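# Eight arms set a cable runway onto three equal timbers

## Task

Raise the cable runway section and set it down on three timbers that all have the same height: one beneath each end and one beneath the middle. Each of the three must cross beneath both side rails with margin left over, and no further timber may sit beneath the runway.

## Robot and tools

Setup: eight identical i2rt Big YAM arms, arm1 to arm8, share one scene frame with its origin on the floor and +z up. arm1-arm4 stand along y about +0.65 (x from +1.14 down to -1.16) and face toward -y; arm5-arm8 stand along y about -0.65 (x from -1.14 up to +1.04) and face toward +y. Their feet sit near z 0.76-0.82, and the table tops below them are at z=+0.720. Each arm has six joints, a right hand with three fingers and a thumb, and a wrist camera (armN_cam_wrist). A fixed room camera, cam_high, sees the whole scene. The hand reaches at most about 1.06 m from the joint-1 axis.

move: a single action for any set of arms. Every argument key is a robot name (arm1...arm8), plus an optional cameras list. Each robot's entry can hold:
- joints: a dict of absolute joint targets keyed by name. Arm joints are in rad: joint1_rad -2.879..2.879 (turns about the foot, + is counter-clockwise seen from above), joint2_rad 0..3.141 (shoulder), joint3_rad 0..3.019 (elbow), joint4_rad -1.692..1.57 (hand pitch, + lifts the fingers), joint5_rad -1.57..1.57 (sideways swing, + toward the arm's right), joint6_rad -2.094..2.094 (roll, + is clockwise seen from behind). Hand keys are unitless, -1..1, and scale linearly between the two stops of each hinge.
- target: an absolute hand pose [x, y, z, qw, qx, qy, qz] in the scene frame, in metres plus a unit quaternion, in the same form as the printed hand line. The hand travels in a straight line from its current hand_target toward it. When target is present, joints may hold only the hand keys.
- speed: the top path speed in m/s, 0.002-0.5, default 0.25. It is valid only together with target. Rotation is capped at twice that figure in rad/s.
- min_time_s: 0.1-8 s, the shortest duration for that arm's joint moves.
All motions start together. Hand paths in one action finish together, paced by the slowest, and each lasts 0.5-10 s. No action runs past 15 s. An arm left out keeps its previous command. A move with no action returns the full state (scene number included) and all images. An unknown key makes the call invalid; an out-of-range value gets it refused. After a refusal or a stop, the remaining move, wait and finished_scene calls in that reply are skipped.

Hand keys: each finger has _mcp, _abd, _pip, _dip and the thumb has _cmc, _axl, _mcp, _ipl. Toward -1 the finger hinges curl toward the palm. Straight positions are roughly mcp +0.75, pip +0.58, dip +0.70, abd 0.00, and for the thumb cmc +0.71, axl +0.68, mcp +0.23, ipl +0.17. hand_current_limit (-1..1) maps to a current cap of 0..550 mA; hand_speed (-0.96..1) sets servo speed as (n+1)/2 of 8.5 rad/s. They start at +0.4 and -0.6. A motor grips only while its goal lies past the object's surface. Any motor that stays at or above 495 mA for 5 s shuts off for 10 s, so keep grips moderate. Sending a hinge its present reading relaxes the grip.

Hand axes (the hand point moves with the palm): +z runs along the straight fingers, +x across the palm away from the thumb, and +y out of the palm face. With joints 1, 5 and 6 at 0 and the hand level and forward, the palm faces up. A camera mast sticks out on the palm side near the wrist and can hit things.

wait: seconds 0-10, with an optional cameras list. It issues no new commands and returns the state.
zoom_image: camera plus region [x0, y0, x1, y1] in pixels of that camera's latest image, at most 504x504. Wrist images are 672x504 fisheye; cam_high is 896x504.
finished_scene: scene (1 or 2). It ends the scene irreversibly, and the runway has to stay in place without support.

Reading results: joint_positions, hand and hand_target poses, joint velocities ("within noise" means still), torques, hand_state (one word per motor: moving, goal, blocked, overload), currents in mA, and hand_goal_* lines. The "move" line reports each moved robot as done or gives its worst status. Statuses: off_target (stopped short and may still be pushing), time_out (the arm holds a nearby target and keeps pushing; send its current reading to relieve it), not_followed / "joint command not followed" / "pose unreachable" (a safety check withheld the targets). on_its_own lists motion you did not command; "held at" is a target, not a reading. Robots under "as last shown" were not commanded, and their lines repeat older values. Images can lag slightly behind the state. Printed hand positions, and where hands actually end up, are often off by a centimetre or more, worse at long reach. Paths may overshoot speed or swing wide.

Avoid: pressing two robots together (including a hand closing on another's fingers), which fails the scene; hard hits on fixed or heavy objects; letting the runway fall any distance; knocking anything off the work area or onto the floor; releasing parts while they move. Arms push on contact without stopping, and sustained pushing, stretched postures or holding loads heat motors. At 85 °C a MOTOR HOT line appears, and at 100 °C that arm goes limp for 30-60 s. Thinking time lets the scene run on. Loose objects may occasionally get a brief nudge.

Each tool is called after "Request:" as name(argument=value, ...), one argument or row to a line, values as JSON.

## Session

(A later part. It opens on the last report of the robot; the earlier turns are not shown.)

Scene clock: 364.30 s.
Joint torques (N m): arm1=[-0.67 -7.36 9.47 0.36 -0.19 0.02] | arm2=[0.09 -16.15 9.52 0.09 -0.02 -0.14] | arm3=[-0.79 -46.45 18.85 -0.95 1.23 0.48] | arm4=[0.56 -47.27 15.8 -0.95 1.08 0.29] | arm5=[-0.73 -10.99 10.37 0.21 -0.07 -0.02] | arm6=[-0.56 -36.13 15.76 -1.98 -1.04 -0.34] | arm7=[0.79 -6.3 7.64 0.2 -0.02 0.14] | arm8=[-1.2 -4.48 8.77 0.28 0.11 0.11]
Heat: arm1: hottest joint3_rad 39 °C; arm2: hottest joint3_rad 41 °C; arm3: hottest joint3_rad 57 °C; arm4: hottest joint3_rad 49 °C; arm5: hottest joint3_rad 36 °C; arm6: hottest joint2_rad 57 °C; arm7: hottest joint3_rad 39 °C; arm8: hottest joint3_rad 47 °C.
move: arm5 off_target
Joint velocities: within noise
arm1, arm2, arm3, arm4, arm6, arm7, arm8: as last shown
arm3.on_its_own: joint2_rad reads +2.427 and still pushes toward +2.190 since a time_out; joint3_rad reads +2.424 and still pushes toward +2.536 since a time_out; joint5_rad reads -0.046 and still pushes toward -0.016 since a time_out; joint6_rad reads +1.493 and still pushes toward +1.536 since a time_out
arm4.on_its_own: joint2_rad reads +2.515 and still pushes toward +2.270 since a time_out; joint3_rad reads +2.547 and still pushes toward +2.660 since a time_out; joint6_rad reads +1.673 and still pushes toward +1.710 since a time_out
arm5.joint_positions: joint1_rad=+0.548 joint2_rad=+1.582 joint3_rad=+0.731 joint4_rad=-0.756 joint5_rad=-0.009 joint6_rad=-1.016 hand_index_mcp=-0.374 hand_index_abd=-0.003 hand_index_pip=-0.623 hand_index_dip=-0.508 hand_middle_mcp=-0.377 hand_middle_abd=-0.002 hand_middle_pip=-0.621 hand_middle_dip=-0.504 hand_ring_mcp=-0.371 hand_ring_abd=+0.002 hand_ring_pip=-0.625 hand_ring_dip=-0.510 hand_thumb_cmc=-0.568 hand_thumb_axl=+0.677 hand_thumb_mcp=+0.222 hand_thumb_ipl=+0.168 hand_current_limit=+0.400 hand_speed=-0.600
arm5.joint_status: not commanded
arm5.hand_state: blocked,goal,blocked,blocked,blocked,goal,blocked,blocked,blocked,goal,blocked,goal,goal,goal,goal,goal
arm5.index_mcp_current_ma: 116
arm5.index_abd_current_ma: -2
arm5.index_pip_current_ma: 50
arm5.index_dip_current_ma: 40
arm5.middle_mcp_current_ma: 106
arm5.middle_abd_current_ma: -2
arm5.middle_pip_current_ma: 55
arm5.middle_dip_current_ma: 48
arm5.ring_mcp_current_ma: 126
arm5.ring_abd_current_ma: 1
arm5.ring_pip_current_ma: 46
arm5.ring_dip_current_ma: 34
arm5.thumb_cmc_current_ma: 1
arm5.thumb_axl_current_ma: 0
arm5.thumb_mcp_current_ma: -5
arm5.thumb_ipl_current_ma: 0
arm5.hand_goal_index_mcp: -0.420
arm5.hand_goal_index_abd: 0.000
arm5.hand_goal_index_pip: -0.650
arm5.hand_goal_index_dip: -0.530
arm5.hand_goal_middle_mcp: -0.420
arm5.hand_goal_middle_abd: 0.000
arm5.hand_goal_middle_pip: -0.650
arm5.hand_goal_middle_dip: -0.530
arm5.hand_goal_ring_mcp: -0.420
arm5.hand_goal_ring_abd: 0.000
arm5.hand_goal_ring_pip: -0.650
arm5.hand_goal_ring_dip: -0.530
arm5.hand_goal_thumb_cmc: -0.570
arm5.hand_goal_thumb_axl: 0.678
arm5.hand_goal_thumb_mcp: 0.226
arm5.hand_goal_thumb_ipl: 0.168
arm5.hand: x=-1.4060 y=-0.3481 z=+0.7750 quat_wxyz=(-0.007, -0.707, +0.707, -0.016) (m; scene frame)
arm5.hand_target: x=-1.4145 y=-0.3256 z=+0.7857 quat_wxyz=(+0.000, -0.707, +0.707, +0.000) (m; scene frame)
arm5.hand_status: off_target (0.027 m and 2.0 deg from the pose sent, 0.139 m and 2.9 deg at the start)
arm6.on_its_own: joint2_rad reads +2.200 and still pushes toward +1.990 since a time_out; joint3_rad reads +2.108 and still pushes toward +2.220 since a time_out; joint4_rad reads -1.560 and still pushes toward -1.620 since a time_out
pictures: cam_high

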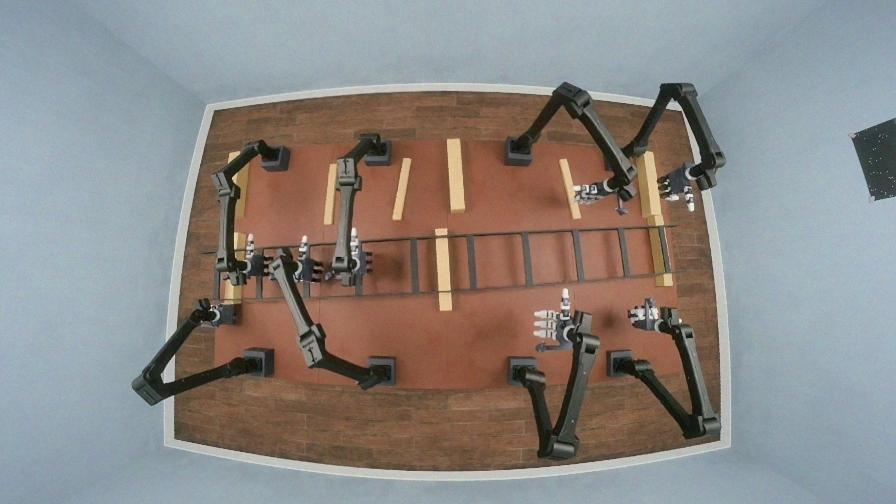

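Request:
move(
  arm5={"target": [-1.41, -0.42, 0.80, 0, 0.7071, -0.7071, 0], "speed": 0.12},
  arm3={"joints": {"joint2_rad": 2.28, "joint3_rad": 2.49}, "min_time_s": 3},
  arm4={"joints": {"joint2_rad": 2.36, "joint3_rad": 2.61}, "min_time_s": 3},
  arm6={"joints": {"joint2_rad": 2.08, "joint3_rad": 2.17}, "min_time_s": 3},
  cameras=[],
)

Request:
wait(
  seconds=0.2,
  cameras=["cam_high"],
)

Request:
zoom_image(
  camera="cam_high",
  region=[180, 200, 340, 360],
)

Scene clock: 372.33 s.
Joint torques (N m): arm1=[-0.73 -7.41 9.51 0.36 -0.18 0.03] | arm2=[0.09 -16.03 9.57 0.08 -0.01 -0.14] | arm3=[-0.79 -39.71 14.75 -0.96 1.22 0.54] | arm4=[0.56 -40.7 12.59 -1.11 1.08 0.3] | arm5=[0.5 -9.29 6.26 0.1 -0.19 0.18] | arm6=[-0.79 -30.86 12.08 -2 -1.04 -0.34] | arm7=[0.73 -6.24 7.64 0.21 -0.02 0.14] | arm8=[-1.26 -4.48 8.8 0.28 0.11 0.11]
Heat: arm1: hottest joint3_rad 39 °C; arm2: hottest joint3_rad 41 °C; arm3: hottest joint3_rad 57 °C; arm4: hottest joint3_rad 49 °C; arm5: hottest joint3_rad 36 °C; arm6: hottest joint2_rad 58 °C; arm7: hottest joint3_rad 39 °C; arm8: hottest joint3_rad 46 °C.
move: arm3 time_out; arm4 time_out; arm5 done; arm6 done
Joint velocities: within noise
arm1, arm2, arm7, arm8: as last shown
arm3.joint_positions: joint1_rad=+0.018 joint2_rad=+2.440 joint3_rad=+2.424 joint4_rad=-1.666 joint5_rad=-0.046 joint6_rad=+1.492 hand_index_mcp=+0.781 hand_index_abd=-0.064 hand_index_pip=-0.775 hand_index_dip=+0.583 hand_middle_mcp=+0.751 hand_middle_abd=-0.021 hand_middle_pip=-0.825 hand_middle_dip=+0.573 hand_ring_mcp=+0.726 hand_ring_abd=-0.006 hand_ring_pip=-0.884 hand_ring_dip=+0.556 hand_thumb_cmc=+0.714 hand_thumb_axl=+0.677 hand_thumb_mcp=+0.223 hand_thumb_ipl=+0.168 hand_current_limit=+0.780 hand_speed=-0.600
arm3.joint_status: joint2_rad time_out (moved +0.013 of -0.147); the others done
arm3.hand_state: blocked,blocked,blocked,blocked,blocked,blocked,blocked,blocked,blocked,goal,goal,goal,goal,goal,goal,goal
arm3.index_mcp_current_ma: 328
arm3.index_abd_current_ma: -132
arm3.index_pip_current_ma: 409
arm3.index_dip_current_ma: 62
arm3.middle_mcp_current_ma: 199
arm3.middle_abd_current_ma: -27
arm3.middle_pip_current_ma: 197
arm3.middle_dip_current_ma: 38
arm3.ring_mcp_current_ma: 109
arm3.ring_abd_current_ma: -4
arm3.ring_pip_current_ma: 23
arm3.ring_dip_current_ma: 6
arm3.thumb_cmc_current_ma: 0
arm3.thumb_axl_current_ma: 0
arm3.thumb_mcp_current_ma: -4
arm3.thumb_ipl_current_ma: 0
arm3.hand_goal_index_mcp: 0.680
arm3.hand_goal_index_abd: 0.000
arm3.hand_goal_index_pip: -0.900
arm3.hand_goal_index_dip: 0.550
arm3.hand_goal_middle_mcp: 0.680
arm3.hand_goal_middle_abd: 0.000
arm3.hand_goal_middle_pip: -0.900
arm3.hand_goal_middle_dip: 0.550
arm3.hand_goal_ring_mcp: 0.680
arm3.hand_goal_ring_abd: 0.000
arm3.hand_goal_ring_pip: -0.900
arm3.hand_goal_ring_dip: 0.550
arm3.hand_goal_thumb_cmc: 0.714
arm3.hand_goal_thumb_axl: 0.678
arm3.hand_goal_thumb_mcp: 0.226
arm3.hand_goal_thumb_ipl: 0.168
arm3.on_its_own: joint2_rad reads +2.440 and still pushes toward +2.280 since a time_out; joint5_rad reads -0.046 and still pushes toward -0.016 since a time_out; joint6_rad reads +1.492 and still pushes toward +1.536 since a time_out
arm3.hand: x=-0.5168 y=-0.0461 z=+0.8609 quat_wxyz=(-0.050, +0.728, -0.684, -0.025) (m; scene frame)
arm3.hand_target: x=-0.5338 y=-0.0471 z=+0.9962 quat_wxyz=(+0.036, +0.707, -0.705, +0.032) (m; scene frame)
arm3.hand_status: not commanded
arm4.joint_positions: joint1_rad=+0.183 joint2_rad=+2.526 joint3_rad=+2.542 joint4_rad=-1.649 joint5_rad=-0.005 joint6_rad=+1.672 hand_index_mcp=+0.724 hand_index_abd=-0.016 hand_index_pip=-0.823 hand_index_dip=+0.567 hand_middle_mcp=+0.722 hand_middle_abd=-0.008 hand_middle_pip=-0.866 hand_middle_dip=+0.561 hand_ring_mcp=+0.711 hand_ring_abd=-0.019 hand_ring_pip=-0.892 hand_ring_dip=+0.553 hand_thumb_cmc=+0.714 hand_thumb_axl=+0.677 hand_thumb_mcp=+0.221 hand_thumb_ipl=+0.168 hand_current_limit=+0.780 hand_speed=-0.600
arm4.joint_status: joint2_rad time_out (moved +0.011 of -0.155); the others done
arm4.hand_state: blocked,goal,blocked,goal,blocked,goal,blocked,goal,blocked,goal,goal,goal,goal,goal,goal,goal
arm4.index_mcp_current_ma: 201
arm4.index_abd_current_ma: -55
arm4.index_pip_current_ma: 341
arm4.index_dip_current_ma: 67
arm4.middle_mcp_current_ma: 191
arm4.middle_abd_current_ma: -25
arm4.middle_pip_current_ma: 140
arm4.middle_dip_current_ma: 40
arm4.ring_mcp_current_ma: 137
arm4.ring_abd_current_ma: -65
arm4.ring_pip_current_ma: 31
arm4.ring_dip_current_ma: 12
arm4.thumb_cmc_current_ma: 0
arm4.thumb_axl_current_ma: -3
arm4.thumb_mcp_current_ma: -23
arm4.thumb_ipl_current_ma: -1
arm4.hand_goal_index_mcp: 0.680
arm4.hand_goal_index_abd: 0.000
arm4.hand_goal_index_pip: -0.900
arm4.hand_goal_index_dip: 0.550
arm4.hand_goal_middle_mcp: 0.680
arm4.hand_goal_middle_abd: 0.000
arm4.hand_goal_middle_pip: -0.900
arm4.hand_goal_middle_dip: 0.550
arm4.hand_goal_ring_mcp: 0.680
arm4.hand_goal_ring_abd: 0.000
arm4.hand_goal_ring_pip: -0.900
arm4.hand_goal_ring_dip: 0.550
arm4.hand_goal_thumb_cmc: 0.714
arm4.hand_goal_thumb_axl: 0.678
arm4.hand_goal_thumb_mcp: 0.226
arm4.hand_goal_thumb_ipl: 0.168
arm4.on_its_own: joint2_rad reads +2.526 and still pushes toward +2.360 since a time_out; joint6_rad reads +1.672 and still pushes toward +1.710 since a time_out
arm4.hand: x=-1.1266 y=-0.0510 z=+0.8583 quat_wxyz=(-0.024, +0.727, -0.686, -0.019) (m; scene frame)
arm4.hand_target: x=-1.1397 y=-0.0526 z=+0.9986 quat_wxyz=(+0.041, +0.707, -0.704, +0.052) (m; scene frame)
arm4.hand_status: not commanded
arm5.joint_positions: joint1_rad=+0.694 joint2_rad=+1.372 joint3_rad=+0.585 joint4_rad=-0.776 joint5_rad=-0.006 joint6_rad=-0.878 hand_index_mcp=-0.374 hand_index_abd=-0.003 hand_index_pip=-0.623 hand_index_dip=-0.508 hand_middle_mcp=-0.377 hand_middle_abd=-0.002 hand_middle_pip=-0.621 hand_middle_dip=-0.504 hand_ring_mcp=-0.371 hand_ring_abd=+0.002 hand_ring_pip=-0.625 hand_ring_dip=-0.510 hand_thumb_cmc=-0.568 hand_thumb_axl=+0.677 hand_thumb_mcp=+0.222 hand_thumb_ipl=+0.168 hand_current_limit=+0.400 hand_speed=-0.600
arm5.joint_status: not commanded
arm5.hand_state: blocked,goal,blocked,blocked,blocked,goal,blocked,blocked,blocked,goal,blocked,goal,goal,goal,goal,goal
arm5.index_mcp_current_ma: 116
arm5.index_abd_current_ma: -2
arm5.index_pip_current_ma: 50
arm5.index_dip_current_ma: 40
arm5.middle_mcp_current_ma: 106
arm5.middle_abd_current_ma: -2
arm5.middle_pip_current_ma: 55
arm5.middle_dip_current_ma: 48
arm5.ring_mcp_current_ma: 126
arm5.ring_abd_current_ma: 1
arm5.ring_pip_current_ma: 46
arm5.ring_dip_current_ma: 34
arm5.thumb_cmc_current_ma: 1
arm5.thumb_axl_current_ma: 0
arm5.thumb_mcp_current_ma: -5
arm5.thumb_ipl_current_ma: 0
arm5.hand_goal_index_mcp: -0.420
arm5.hand_goal_index_abd: 0.000
arm5.hand_goal_index_pip: -0.650
arm5.hand_goal_index_dip: -0.530
arm5.hand_goal_middle_mcp: -0.420
arm5.hand_goal_middle_abd: 0.000
arm5.hand_goal_middle_pip: -0.650
arm5.hand_goal_middle_dip: -0.530
arm5.hand_goal_ring_mcp: -0.420
arm5.hand_goal_ring_abd: 0.000
arm5.hand_goal_ring_pip: -0.650
arm5.hand_goal_ring_dip: -0.530
arm5.hand_goal_thumb_cmc: -0.570
arm5.hand_goal_thumb_axl: 0.678
arm5.hand_goal_thumb_mcp: 0.226
arm5.hand_goal_thumb_ipl: 0.168
arm5.hand: x=-1.4125 y=-0.4170 z=+0.8010 quat_wxyz=(-0.001, -0.710, +0.704, +0.005) (m; scene frame)
arm5.hand_target: x=-1.4100 y=-0.4200 z=+0.8000 quat_wxyz=(+0.000, -0.707, +0.707, +0.000) (m; scene frame)
arm5.hand_status: done (0.004 m and 0.8 deg from the pose sent, 0.076 m and 2.0 deg at the start)
arm6.joint_positions: joint1_rad=+0.588 joint2_rad=+2.213 joint3_rad=+2.108 joint4_rad=-1.560 joint5_rad=+0.022 joint6_rad=-0.946 hand_index_mcp=+0.718 hand_index_abd=+0.001 hand_index_pip=-0.821 hand_index_dip=+0.588 hand_middle_mcp=+0.740 hand_middle_abd=+0.000 hand_middle_pip=-0.812 hand_middle_dip=+0.589 hand_ring_mcp=+0.757 hand_ring_abd=+0.005 hand_ring_pip=-0.781 hand_ring_dip=+0.586 hand_thumb_cmc=+0.714 hand_thumb_axl=+0.677 hand_thumb_mcp=+0.223 hand_thumb_ipl=+0.168 hand_current_limit=+0.780 hand_speed=-0.600
arm6.joint_status: all done
arm6.hand_state: blocked,goal,blocked,blocked,blocked,goal,blocked,blocked,blocked,goal,blocked,blocked,goal,goal,goal,goal
arm6.index_mcp_current_ma: 124
arm6.index_abd_current_ma: 1
arm6.index_pip_current_ma: 282
arm6.index_dip_current_ma: 114
arm6.middle_mcp_current_ma: 217
arm6.middle_abd_current_ma: 0
arm6.middle_pip_current_ma: 320
arm6.middle_dip_current_ma: 120
arm6.ring_mcp_current_ma: 294
arm6.ring_abd_current_ma: 7
arm6.ring_pip_current_ma: 463
arm6.ring_dip_current_ma: 108
arm6.thumb_cmc_current_ma: 0
arm6.thumb_axl_current_ma: -1
arm6.thumb_mcp_current_ma: -7
arm6.thumb_ipl_current_ma: 0
arm6.hand_goal_index_mcp: 0.680
arm6.hand_goal_index_abd: 0.000
arm6.hand_goal_index_pip: -0.900
arm6.hand_goal_index_dip: 0.550
arm6.hand_goal_middle_mcp: 0.680
arm6.hand_goal_middle_abd: 0.000
arm6.hand_goal_middle_pip: -0.900
arm6.hand_goal_middle_dip: 0.550
arm6.hand_goal_ring_mcp: 0.680
arm6.hand_goal_ring_abd: 0.000
arm6.hand_goal_ring_pip: -0.900
arm6.hand_goal_ring_dip: 0.550
arm6.hand_goal_thumb_cmc: 0.714
arm6.hand_goal_thumb_axl: 0.678
arm6.hand_goal_thumb_mcp: 0.226
arm6.hand_goal_thumb_ipl: 0.168
arm6.on_its_own: joint4_rad reads -1.560 and still pushes toward -1.620 since a time_out
arm6.hand: x=-0.8249 y=-0.0767 z=+0.8715 quat_wxyz=(+0.004, -0.695, +0.717, -0.049) (m; scene frame)
arm6.hand_target: x=-0.8293 y=-0.0853 z=+0.9903 quat_wxyz=(+0.004, -0.707, +0.707, +0.020) (m; scene frame)
arm6.hand_status: not commanded
pictures: none
No camera images: "cameras" was empty.

not run: a stop came earlier in this reply.

Scaled by 3.150 from the camera's 896x504 image, which has a finer 1280x720 frame.
This view is cut from an older image: the scene may have changed since it was taken.

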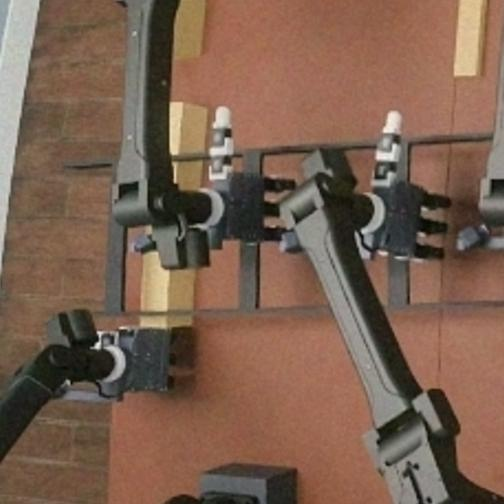

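Request:
move(
  arm3={"joints": {"joint2_rad": 2.36, "joint3_rad": 2.44}, "min_time_s": 3},
  arm4={"joints": {"joint2_rad": 2.44, "joint3_rad": 2.56}, "min_time_s": 3},
  arm6={"joints": {"joint2_rad": 2.155, "joint3_rad": 2.12}, "min_time_s": 3},
  cameras=["cam_high"],
)

Request:
zoom_image(
  camera="cam_high",
  region=[180, 200, 340, 360],
)

Scene clock: 378.67 s.
Joint torques (N m): arm1=[-0.73 -7.41 9.5 0.36 -0.19 0.02] | arm2=[0.09 -16.15 9.54 0.08 -0.02 -0.13] | arm3=[-0.79 -35.31 11.14 -1.77 1.27 0.55] | arm4=[0.56 -35.78 10.19 -1.52 1 0.34] | arm5=[0.67 -9.47 6.22 0.1 -0.19 0.17] | arm6=[-0.73 -27.81 8.8 -2.22 -0.95 -0.4] | arm7=[0.79 -6.3 7.64 0.2 -0.02 0.14] | arm8=[-1.2 -4.54 8.79 0.28 0.11 0.11]
Heat: arm1: hottest joint3_rad 39 °C; arm2: hottest joint3_rad 41 °C; arm3: hottest joint2_rad 55 °C; arm4: hottest joint2_rad 49 °C; arm5: hottest joint3_rad 35 °C; arm6: hottest joint2_rad 59 °C; arm7: hottest joint3_rad 39 °C; arm8: hottest joint3_rad 45 °C.
move: arm3 done; arm4 done; arm6 done
Joint velocities: within noise
arm1, arm2, arm5, arm7, arm8: as last shown
arm3.joint_positions: joint1_rad=+0.018 joint2_rad=+2.460 joint3_rad=+2.412 joint4_rad=-1.651 joint5_rad=-0.046 joint6_rad=+1.492 hand_index_mcp=+0.781 hand_index_abd=-0.064 hand_index_pip=-0.774 hand_index_dip=+0.585 hand_middle_mcp=+0.748 hand_middle_abd=-0.021 hand_middle_pip=-0.826 hand_middle_dip=+0.573 hand_ring_mcp=+0.724 hand_ring_abd=-0.003 hand_ring_pip=-0.891 hand_ring_dip=+0.554 hand_thumb_cmc=+0.714 hand_thumb_axl=+0.677 hand_thumb_mcp=+0.223 hand_thumb_ipl=+0.168 hand_current_limit=+0.780 hand_speed=-0.600
arm3.joint_status: all done
arm3.hand_state: blocked,blocked,blocked,blocked,blocked,blocked,blocked,blocked,blocked,goal,goal,goal,goal,goal,goal,goal
arm3.index_mcp_current_ma: 331
arm3.index_abd_current_ma: -132
arm3.index_pip_current_ma: 414
arm3.index_dip_current_ma: 68
arm3.middle_mcp_current_ma: 190
arm3.middle_abd_current_ma: -27
arm3.middle_pip_current_ma: 193
arm3.middle_dip_current_ma: 38
arm3.ring_mcp_current_ma: 101
arm3.ring_abd_current_ma: -2
arm3.ring_pip_current_ma: 9
arm3.ring_dip_current_ma: 3
arm3.thumb_cmc_current_ma: 0
arm3.thumb_axl_current_ma: 0
arm3.thumb_mcp_current_ma: -4
arm3.thumb_ipl_current_ma: 0
arm3.hand_goal_index_mcp: 0.680
arm3.hand_goal_index_abd: 0.000
arm3.hand_goal_index_pip: -0.900
arm3.hand_goal_index_dip: 0.550
arm3.hand_goal_middle_mcp: 0.680
arm3.hand_goal_middle_abd: 0.000
arm3.hand_goal_middle_pip: -0.900
arm3.hand_goal_middle_dip: 0.550
arm3.hand_goal_ring_mcp: 0.680
arm3.hand_goal_ring_abd: 0.000
arm3.hand_goal_ring_pip: -0.900
arm3.hand_goal_ring_dip: 0.550
arm3.hand_goal_thumb_cmc: 0.714
arm3.hand_goal_thumb_axl: 0.678
arm3.hand_goal_thumb_mcp: 0.226
arm3.hand_goal_thumb_ipl: 0.168
arm3.on_its_own: joint5_rad reads -0.046 and still pushes toward -0.016 since a time_out; joint6_rad reads +1.492 and still pushes toward +1.536 since a time_out
arm3.hand: x=-0.5171 y=-0.0453 z=+0.8427 quat_wxyz=(-0.056, +0.727, -0.683, -0.031) (m; scene frame)
arm3.hand_target: x=-0.5348 y=-0.0405 z=+0.9240 quat_wxyz=(-0.012, +0.707, -0.707, -0.012) (m; scene frame)
arm3.hand_status: not commanded
arm4.joint_positions: joint1_rad=+0.183 joint2_rad=+2.546 joint3_rad=+2.524 joint4_rad=-1.639 joint5_rad=-0.004 joint6_rad=+1.668 hand_index_mcp=+0.735 hand_index_abd=-0.020 hand_index_pip=-0.804 hand_index_dip=+0.572 hand_middle_mcp=+0.724 hand_middle_abd=-0.012 hand_middle_pip=-0.855 hand_middle_dip=+0.563 hand_ring_mcp=+0.706 hand_ring_abd=-0.011 hand_ring_pip=-0.892 hand_ring_dip=+0.553 hand_thumb_cmc=+0.714 hand_thumb_axl=+0.677 hand_thumb_mcp=+0.221 hand_thumb_ipl=+0.168 hand_current_limit=+0.780 hand_speed=-0.600
arm4.joint_status: all done
arm4.hand_state: blocked,goal,blocked,blocked,blocked,goal,blocked,goal,blocked,goal,goal,goal,goal,goal,goal,goal
arm4.index_mcp_current_ma: 253
arm4.index_abd_current_ma: -67
arm4.index_pip_current_ma: 432
arm4.index_dip_current_ma: 87
arm4.middle_mcp_current_ma: 197
arm4.middle_abd_current_ma: -41
arm4.middle_pip_current_ma: 192
arm4.middle_dip_current_ma: 48
arm4.ring_mcp_current_ma: 113
arm4.ring_abd_current_ma: -35
arm4.ring_pip_current_ma: 31
arm4.ring_dip_current_ma: 12
arm4.thumb_cmc_current_ma: 0
arm4.thumb_axl_current_ma: -3
arm4.thumb_mcp_current_ma: -23
arm4.thumb_ipl_current_ma: -1
arm4.hand_goal_index_mcp: 0.680
arm4.hand_goal_index_abd: 0.000
arm4.hand_goal_index_pip: -0.900
arm4.hand_goal_index_dip: 0.550
arm4.hand_goal_middle_mcp: 0.680
arm4.hand_goal_middle_abd: 0.000
arm4.hand_goal_middle_pip: -0.900
arm4.hand_goal_middle_dip: 0.550
arm4.hand_goal_ring_mcp: 0.680
arm4.hand_goal_ring_abd: 0.000
arm4.hand_goal_ring_pip: -0.900
arm4.hand_goal_ring_dip: 0.550
arm4.hand_goal_thumb_cmc: 0.714
arm4.hand_goal_thumb_axl: 0.678
arm4.hand_goal_thumb_mcp: 0.226
arm4.hand_goal_thumb_ipl: 0.168
arm4.on_its_own: joint6_rad reads +1.668 and still pushes toward +1.710 since a time_out
arm4.hand: x=-1.1272 y=-0.0477 z=+0.8381 quat_wxyz=(-0.032, +0.728, -0.684, -0.030) (m; scene frame)
arm4.hand_target: x=-1.1398 y=-0.0461 z=+0.9263 quat_wxyz=(+0.002, +0.709, -0.705, +0.001) (m; scene frame)
arm4.hand_status: not commanded
arm6.joint_positions: joint1_rad=+0.588 joint2_rad=+2.242 joint3_rad=+2.102 joint4_rad=-1.555 joint5_rad=+0.020 joint6_rad=-0.940 hand_index_mcp=+0.707 hand_index_abd=+0.001 hand_index_pip=-0.827 hand_index_dip=+0.586 hand_middle_mcp=+0.739 hand_middle_abd=+0.000 hand_middle_pip=-0.812 hand_middle_dip=+0.589 hand_ring_mcp=+0.757 hand_ring_abd=+0.020 hand_ring_pip=-0.777 hand_ring_dip=+0.586 hand_thumb_cmc=+0.714 hand_thumb_axl=+0.677 hand_thumb_mcp=+0.223 hand_thumb_ipl=+0.168 hand_current_limit=+0.780 hand_speed=-0.600
arm6.joint_status: all done
arm6.hand_state: blocked,goal,blocked,blocked,blocked,goal,blocked,blocked,blocked,blocked,blocked,blocked,goal,goal,goal,goal
arm6.index_mcp_current_ma: 81
arm6.index_abd_current_ma: 1
arm6.index_pip_current_ma: 253
arm6.index_dip_current_ma: 108
arm6.middle_mcp_current_ma: 212
arm6.middle_abd_current_ma: 0
arm6.middle_pip_current_ma: 320
arm6.middle_dip_current_ma: 120
arm6.ring_mcp_current_ma: 294
arm6.ring_abd_current_ma: 44
arm6.ring_pip_current_ma: 485
arm6.ring_dip_current_ma: 108
arm6.thumb_cmc_current_ma: 0
arm6.thumb_axl_current_ma: -1
arm6.thumb_mcp_current_ma: -7
arm6.thumb_ipl_current_ma: 0
arm6.hand_goal_index_mcp: 0.680
arm6.hand_goal_index_abd: 0.000
arm6.hand_goal_index_pip: -0.900
arm6.hand_goal_index_dip: 0.550
arm6.hand_goal_middle_mcp: 0.680
arm6.hand_goal_middle_abd: 0.000
arm6.hand_goal_middle_pip: -0.900
arm6.hand_goal_middle_dip: 0.550
arm6.hand_goal_ring_mcp: 0.680
arm6.hand_goal_ring_abd: 0.000
arm6.hand_goal_ring_pip: -0.900
arm6.hand_goal_ring_dip: 0.550
arm6.hand_goal_thumb_cmc: 0.714
arm6.hand_goal_thumb_axl: 0.678
arm6.hand_goal_thumb_mcp: 0.226
arm6.hand_goal_thumb_ipl: 0.168
arm6.on_its_own: joint4_rad reads -1.555 and still pushes toward -1.620 since a time_out
arm6.hand: x=-0.8242 y=-0.0780 z=+0.8490 quat_wxyz=(+0.000, -0.692, +0.719, -0.063) (m; scene frame)
arm6.hand_target: x=-0.8245 y=-0.0921 z=+0.9161 quat_wxyz=(-0.008, -0.706, +0.707, -0.042) (m; scene frame)
arm6.hand_status: not commanded
pictures: cam_high

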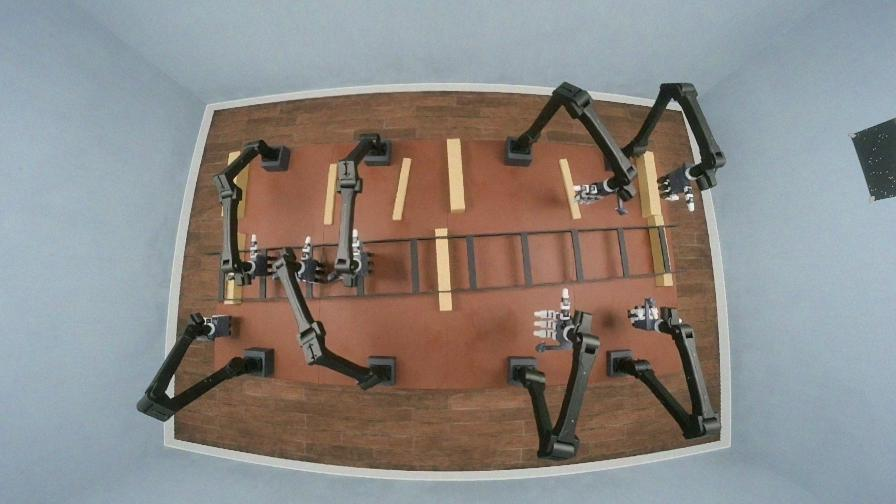

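Scaled by 3.150 from the camera's 896x504 image, which has a finer 1280x720 frame.

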